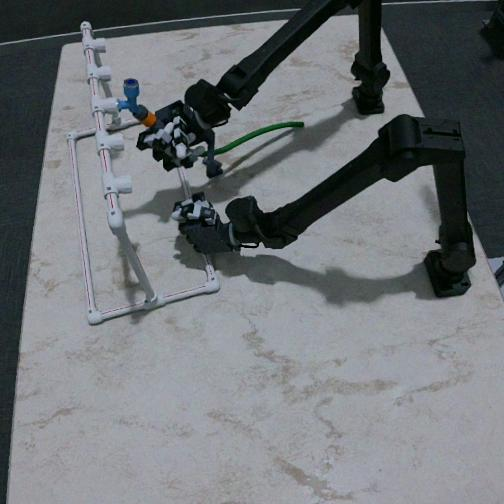

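>>> execute_actions:
  actions:
    - [[-0.1052,0,-0.014,0,-0.0341,0.0006, 0,-0.5,-0.7,-0.3, 0,-0.5,-0.7,-0.3, 0,-0.5,-0.7,-0.3, 0.71,0.68,-0.4,-0.4, 0.3,-0.4, 0,0,0,0,0,0, 0,-0.6,-0.72,-0.3, 0,-0.75,-0.5,0.4, 0,-0.75,-0.5,0.4, -0.57,0.68,0.33,0.17, 0.72,-0.4]]
    - [[-0.1061,0,-0.0027,0,-0.0341,0.0006, 0,-0.5,-0.7,-0.3, 0,-0.5,-0.7,-0.3, 0,-0.5,-0.7,-0.3, 0.71,0.68,-0.4,-0.4, 0.3,-0.4, 0,0,0,0,0,0, 0,-0.6,-0.72,-0.3, 0,-0.75,-0.5,0.4, 0,-0.75,-0.5,0.4, -0.57,0.68,0.33,0.17, 0.72,-0.4]]
    - [[-0.1058,0,0.0087,0,-0.0341,0.0006, 0,-0.5,-0.7,-0.3, 0,-0.5,-0.7,-0.3, 0,-0.5,-0.7,-0.3, 0.71,0.68,-0.4,-0.4, 0.3,-0.4, 0,0,0,0,0,0, 0,-0.6,-0.72,-0.3, 0,-0.75,-0.5,0.4, 0,-0.75,-0.5,0.4, -0.57,0.68,0.33,0.17, 0.72,-0.4]]

Scene clock: 1011.97 s.
left_arm: end_effector_position=(+0.6515, -0.2319, +0.0805) hand_goal=(+0.000, -0.500, -0.700, -0.300, +0.000, -0.500, -0.700, -0.300, +0.000, -0.500, -0.700, -0.300, +0.710, +0.680, -0.400, -0.400) hand_measured=(+0.818, -0.476, -0.690, -0.298, +0.002, -0.418, -0.658, -0.298, +0.002, -0.422, -0.650, -0.304, +0.712, +0.680, -0.404, -0.400) hand_current_ma=(+0, +9, +1, +0, +0, +111, +25, +0, +0, +96, +36, +0, +0, +0, +0, +0) hand_state=(overload, blocked, goal, goal, goal, blocked, blocked, goal, goal, blocked, blocked, goal, goal, goal, goal, goal) hand_current_limit=0.30 hand_speed=-0.40 end_effector_quat_wxyz=(+0.079, +0.789, -0.096, +0.601) | right_arm: end_effector_position=(+0.6894, +0.3624, +0.2477) hand_goal=(+0.000, -0.600, -0.720, -0.300, +0.000, -0.750, -0.500, +0.400, +0.000, -0.750, -0.500, +0.400, -0.570, +0.680, +0.330, +0.170) hand_measured=(-0.018, -0.420, -0.572, -0.276, -0.002, -0.632, -0.500, +0.398, -0.002, -0.594, -0.500, +0.398, -0.578, +0.690, +0.312, +0.168) hand_current_ma=(-9, +473, +407, +18, +0, +307, +0, +0, +0, +473, +0, +0, -3, +5, -18, +0) hand_state=(goal, blocked, blocked, blocked, goal, blocked, goal, goal, goal, blocked, goal, goal, goal, goal, goal, goal) hand_current_limit=0.72 hand_speed=-0.40 end_effector_quat_wxyz=(+0.521, +0.050, +0.851, -0.026)
Joint positions: left_arm=[-0.207 1.999 0.989 0.741 0.042 1.573] | right_arm=[0.522 1.805 1.436 -0.195 0.552 -1.242]
Joint torques (N m): left_arm=[0.79 -7.18 -0.73 -0.23 0.13 0.11] | right_arm=[0.03 -21.01 15.56 3.21 0.31 0.73]
Motor temperatures (°C): left_arm=[37 37 45 35 28 32] | right_arm=[35 45 62 33 33 31]
Heat: left arm: hottest elbow 45 °C; right arm: hottest elbow 62 °C.
Hand target: left_arm +0.6129, -0.2252, -0.0601; +0.061, +0.860, -0.115, +0.493 | right_arm +0.7040, +0.3686, +0.2970; +0.550, +0.079, +0.831, +0.003
Off the commanded pose: left_arm 0.146 m, 15 deg | right_arm 0.052 m, 6 deg.
Step readings (end_effector_position of left_arm | right_arm):
0: (+0.6580, -0.2332, +0.1007) | (+0.6894, +0.3624, +0.2477)
1: (+0.6580, -0.2332, +0.1005) | (+0.6894, +0.3624, +0.2477)
2: (+0.6580, -0.2332, +0.0996) | (+0.6894, +0.3624, +0.2477)
4: (+0.6577, -0.2332, +0.0947) | (+0.6894, +0.3624, +0.2477)
8: (+0.6579, -0.2333, +0.0890) | (+0.6894, +0.3624, +0.2477)
15: (+0.6579, -0.2333, +0.0892) | (+0.6894, +0.3624, +0.2477)
16: (+0.6579, -0.2333, +0.0890) | (+0.6894, +0.3624, +0.2477)
17: (+0.6579, -0.2333, +0.0881) | (+0.6894, +0.3624, +0.2477)
19: (+0.6576, -0.2333, +0.0876) | (+0.6894, +0.3624, +0.2477)
23: (+0.6566, -0.2330, +0.0868) | (+0.6894, +0.3624, +0.2477)
30: (+0.6559, -0.2329, +0.0859) | (+0.6894, +0.3624, +0.2477)
31: (+0.6557, -0.2329, +0.0854) | (+0.6894, +0.3624, +0.2477)
32: (+0.6553, -0.2327, +0.0847) | (+0.6894, +0.3624, +0.2477)
34: (+0.6528, -0.2322, +0.0814) | (+0.6894, +0.3624, +0.2477)
38: (+0.6516, -0.2319, +0.0803) | (+0.6894, +0.3624, +0.2477)
45: (+0.6515, -0.2319, +0.0804) | (+0.6894, +0.3624, +0.2477)

>>> execute_actions:
  actions:
    - [[-0.1043,0,0.02,0,-0.0341,0.0006, 0,-0.5,-0.7,-0.3, 0,-0.5,-0.7,-0.3, 0,-0.5,-0.7,-0.3, 0.71,0.68,-0.4,-0.4, 0.3,-0.4, 0,0,0,0,0,0, 0,-0.6,-0.72,-0.3, 0,-0.75,-0.5,0.4, 0,-0.75,-0.5,0.4, -0.57,0.68,0.33,0.17, 0.72,-0.4]]
    - [[-0.1016,0,0.031,0,-0.0341,0.0006, 0,-0.5,-0.7,-0.3, 0,-0.5,-0.7,-0.3, 0,-0.5,-0.7,-0.3, 0.71,0.68,-0.4,-0.4, 0.3,-0.4, 0,0,0,0,0,0, 0,-0.6,-0.72,-0.3, 0,-0.75,-0.5,0.4, 0,-0.75,-0.5,0.4, -0.57,0.68,0.33,0.17, 0.72,-0.4]]
  cameras: ["cam_high"]

>>> zoom_image:
  camera: "cam_high"
  region: [110, 70, 230, 250]

Scene clock: 1013.83 s.
left_arm: end_effector_position=(+0.6499, -0.2307, +0.0758) hand_goal=(+0.000, -0.500, -0.700, -0.300, +0.000, -0.500, -0.700, -0.300, +0.000, -0.500, -0.700, -0.300, +0.710, +0.680, -0.400, -0.400) hand_measured=(+0.818, -0.476, -0.690, -0.298, +0.002, -0.418, -0.658, -0.298, +0.002, -0.422, -0.650, -0.304, +0.712, +0.680, -0.404, -0.400) hand_current_ma=(+0, +9, +1, +0, +0, +111, +25, +0, +0, +96, +36, +0, +0, +0, +0, +0) hand_state=(overload, blocked, goal, goal, goal, blocked, blocked, goal, goal, blocked, blocked, goal, goal, goal, goal, goal) hand_current_limit=0.30 hand_speed=-0.40 end_effector_quat_wxyz=(+0.082, +0.791, -0.094, +0.598) | right_arm: end_effector_position=(+0.6894, +0.3624, +0.2477) hand_goal=(+0.000, -0.600, -0.720, -0.300, +0.000, -0.750, -0.500, +0.400, +0.000, -0.750, -0.500, +0.400, -0.570, +0.680, +0.330, +0.170) hand_measured=(-0.018, -0.420, -0.572, -0.276, -0.002, -0.632, -0.500, +0.398, -0.002, -0.594, -0.500, +0.398, -0.578, +0.690, +0.312, +0.168) hand_current_ma=(-9, +473, +407, +18, +0, +307, +0, +0, +0, +473, +0, +0, -3, +5, -18, +0) hand_state=(goal, blocked, blocked, blocked, goal, blocked, goal, goal, goal, blocked, goal, goal, goal, goal, goal, goal) hand_current_limit=0.72 hand_speed=-0.40 end_effector_quat_wxyz=(+0.521, +0.050, +0.851, -0.026)
Joint positions: left_arm=[-0.205 2.006 0.985 0.747 0.047 1.565] | right_arm=[0.522 1.805 1.436 -0.195 0.552 -1.242]
Joint torques (N m): left_arm=[1.03 0.03 -7.41 -2.07 0.1 0.36] | right_arm=[-0.09 -20.95 15.56 3.21 0.29 0.72]
Motor temperatures (°C): left_arm=[37 37 45 35 28 32] | right_arm=[35 45 62 33 33 31]
Heat: left arm: hottest elbow 45 °C; right arm: hottest elbow 62 °C.
Hand target: left_arm +0.5720, -0.2132, -0.1802; +0.048, +0.908, -0.122, +0.399 | right_arm +0.7040, +0.3686, +0.2970; +0.550, +0.079, +0.831, +0.003
Off the commanded pose: left_arm 0.268 m, 27 deg | right_arm 0.052 m, 6 deg.
Step readings (end_effector_position of left_arm | right_arm):
0: (+0.6515, -0.2319, +0.0805) | (+0.6894, +0.3624, +0.2477)
1: (+0.6513, -0.2319, +0.0800) | (+0.6894, +0.3624, +0.2477)
2: (+0.6512, -0.2318, +0.0794) | (+0.6894, +0.3624, +0.2477)
4: (+0.6508, -0.2316, +0.0788) | (+0.6894, +0.3624, +0.2477)
8: (+0.6506, -0.2316, +0.0785) | (+0.6894, +0.3624, +0.2477)
15: (+0.6505, -0.2316, +0.0785) | (+0.6894, +0.3624, +0.2477)
16: (+0.6503, -0.2314, +0.0781) | (+0.6894, +0.3624, +0.2477)
17: (+0.6501, -0.2313, +0.0770) | (+0.6894, +0.3624, +0.2477)
19: (+0.6499, -0.2311, +0.0758) | (+0.6894, +0.3624, +0.2477)
23: (+0.6499, -0.2310, +0.0755) | (+0.6894, +0.3624, +0.2477)
30: (+0.6499, -0.2307, +0.0757) | (+0.6894, +0.3624, +0.2477)
Images, in order (width x height): cam_high 504x504.

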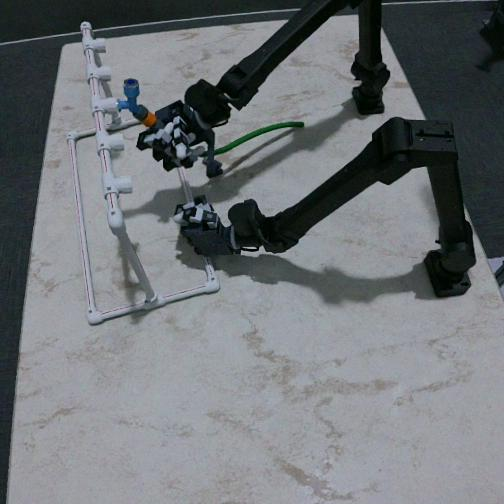

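Scaled by 2.800 from the camera's 504x504 image, which has a finer 720x720 frame.

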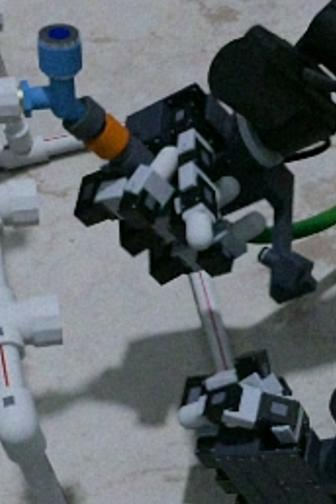

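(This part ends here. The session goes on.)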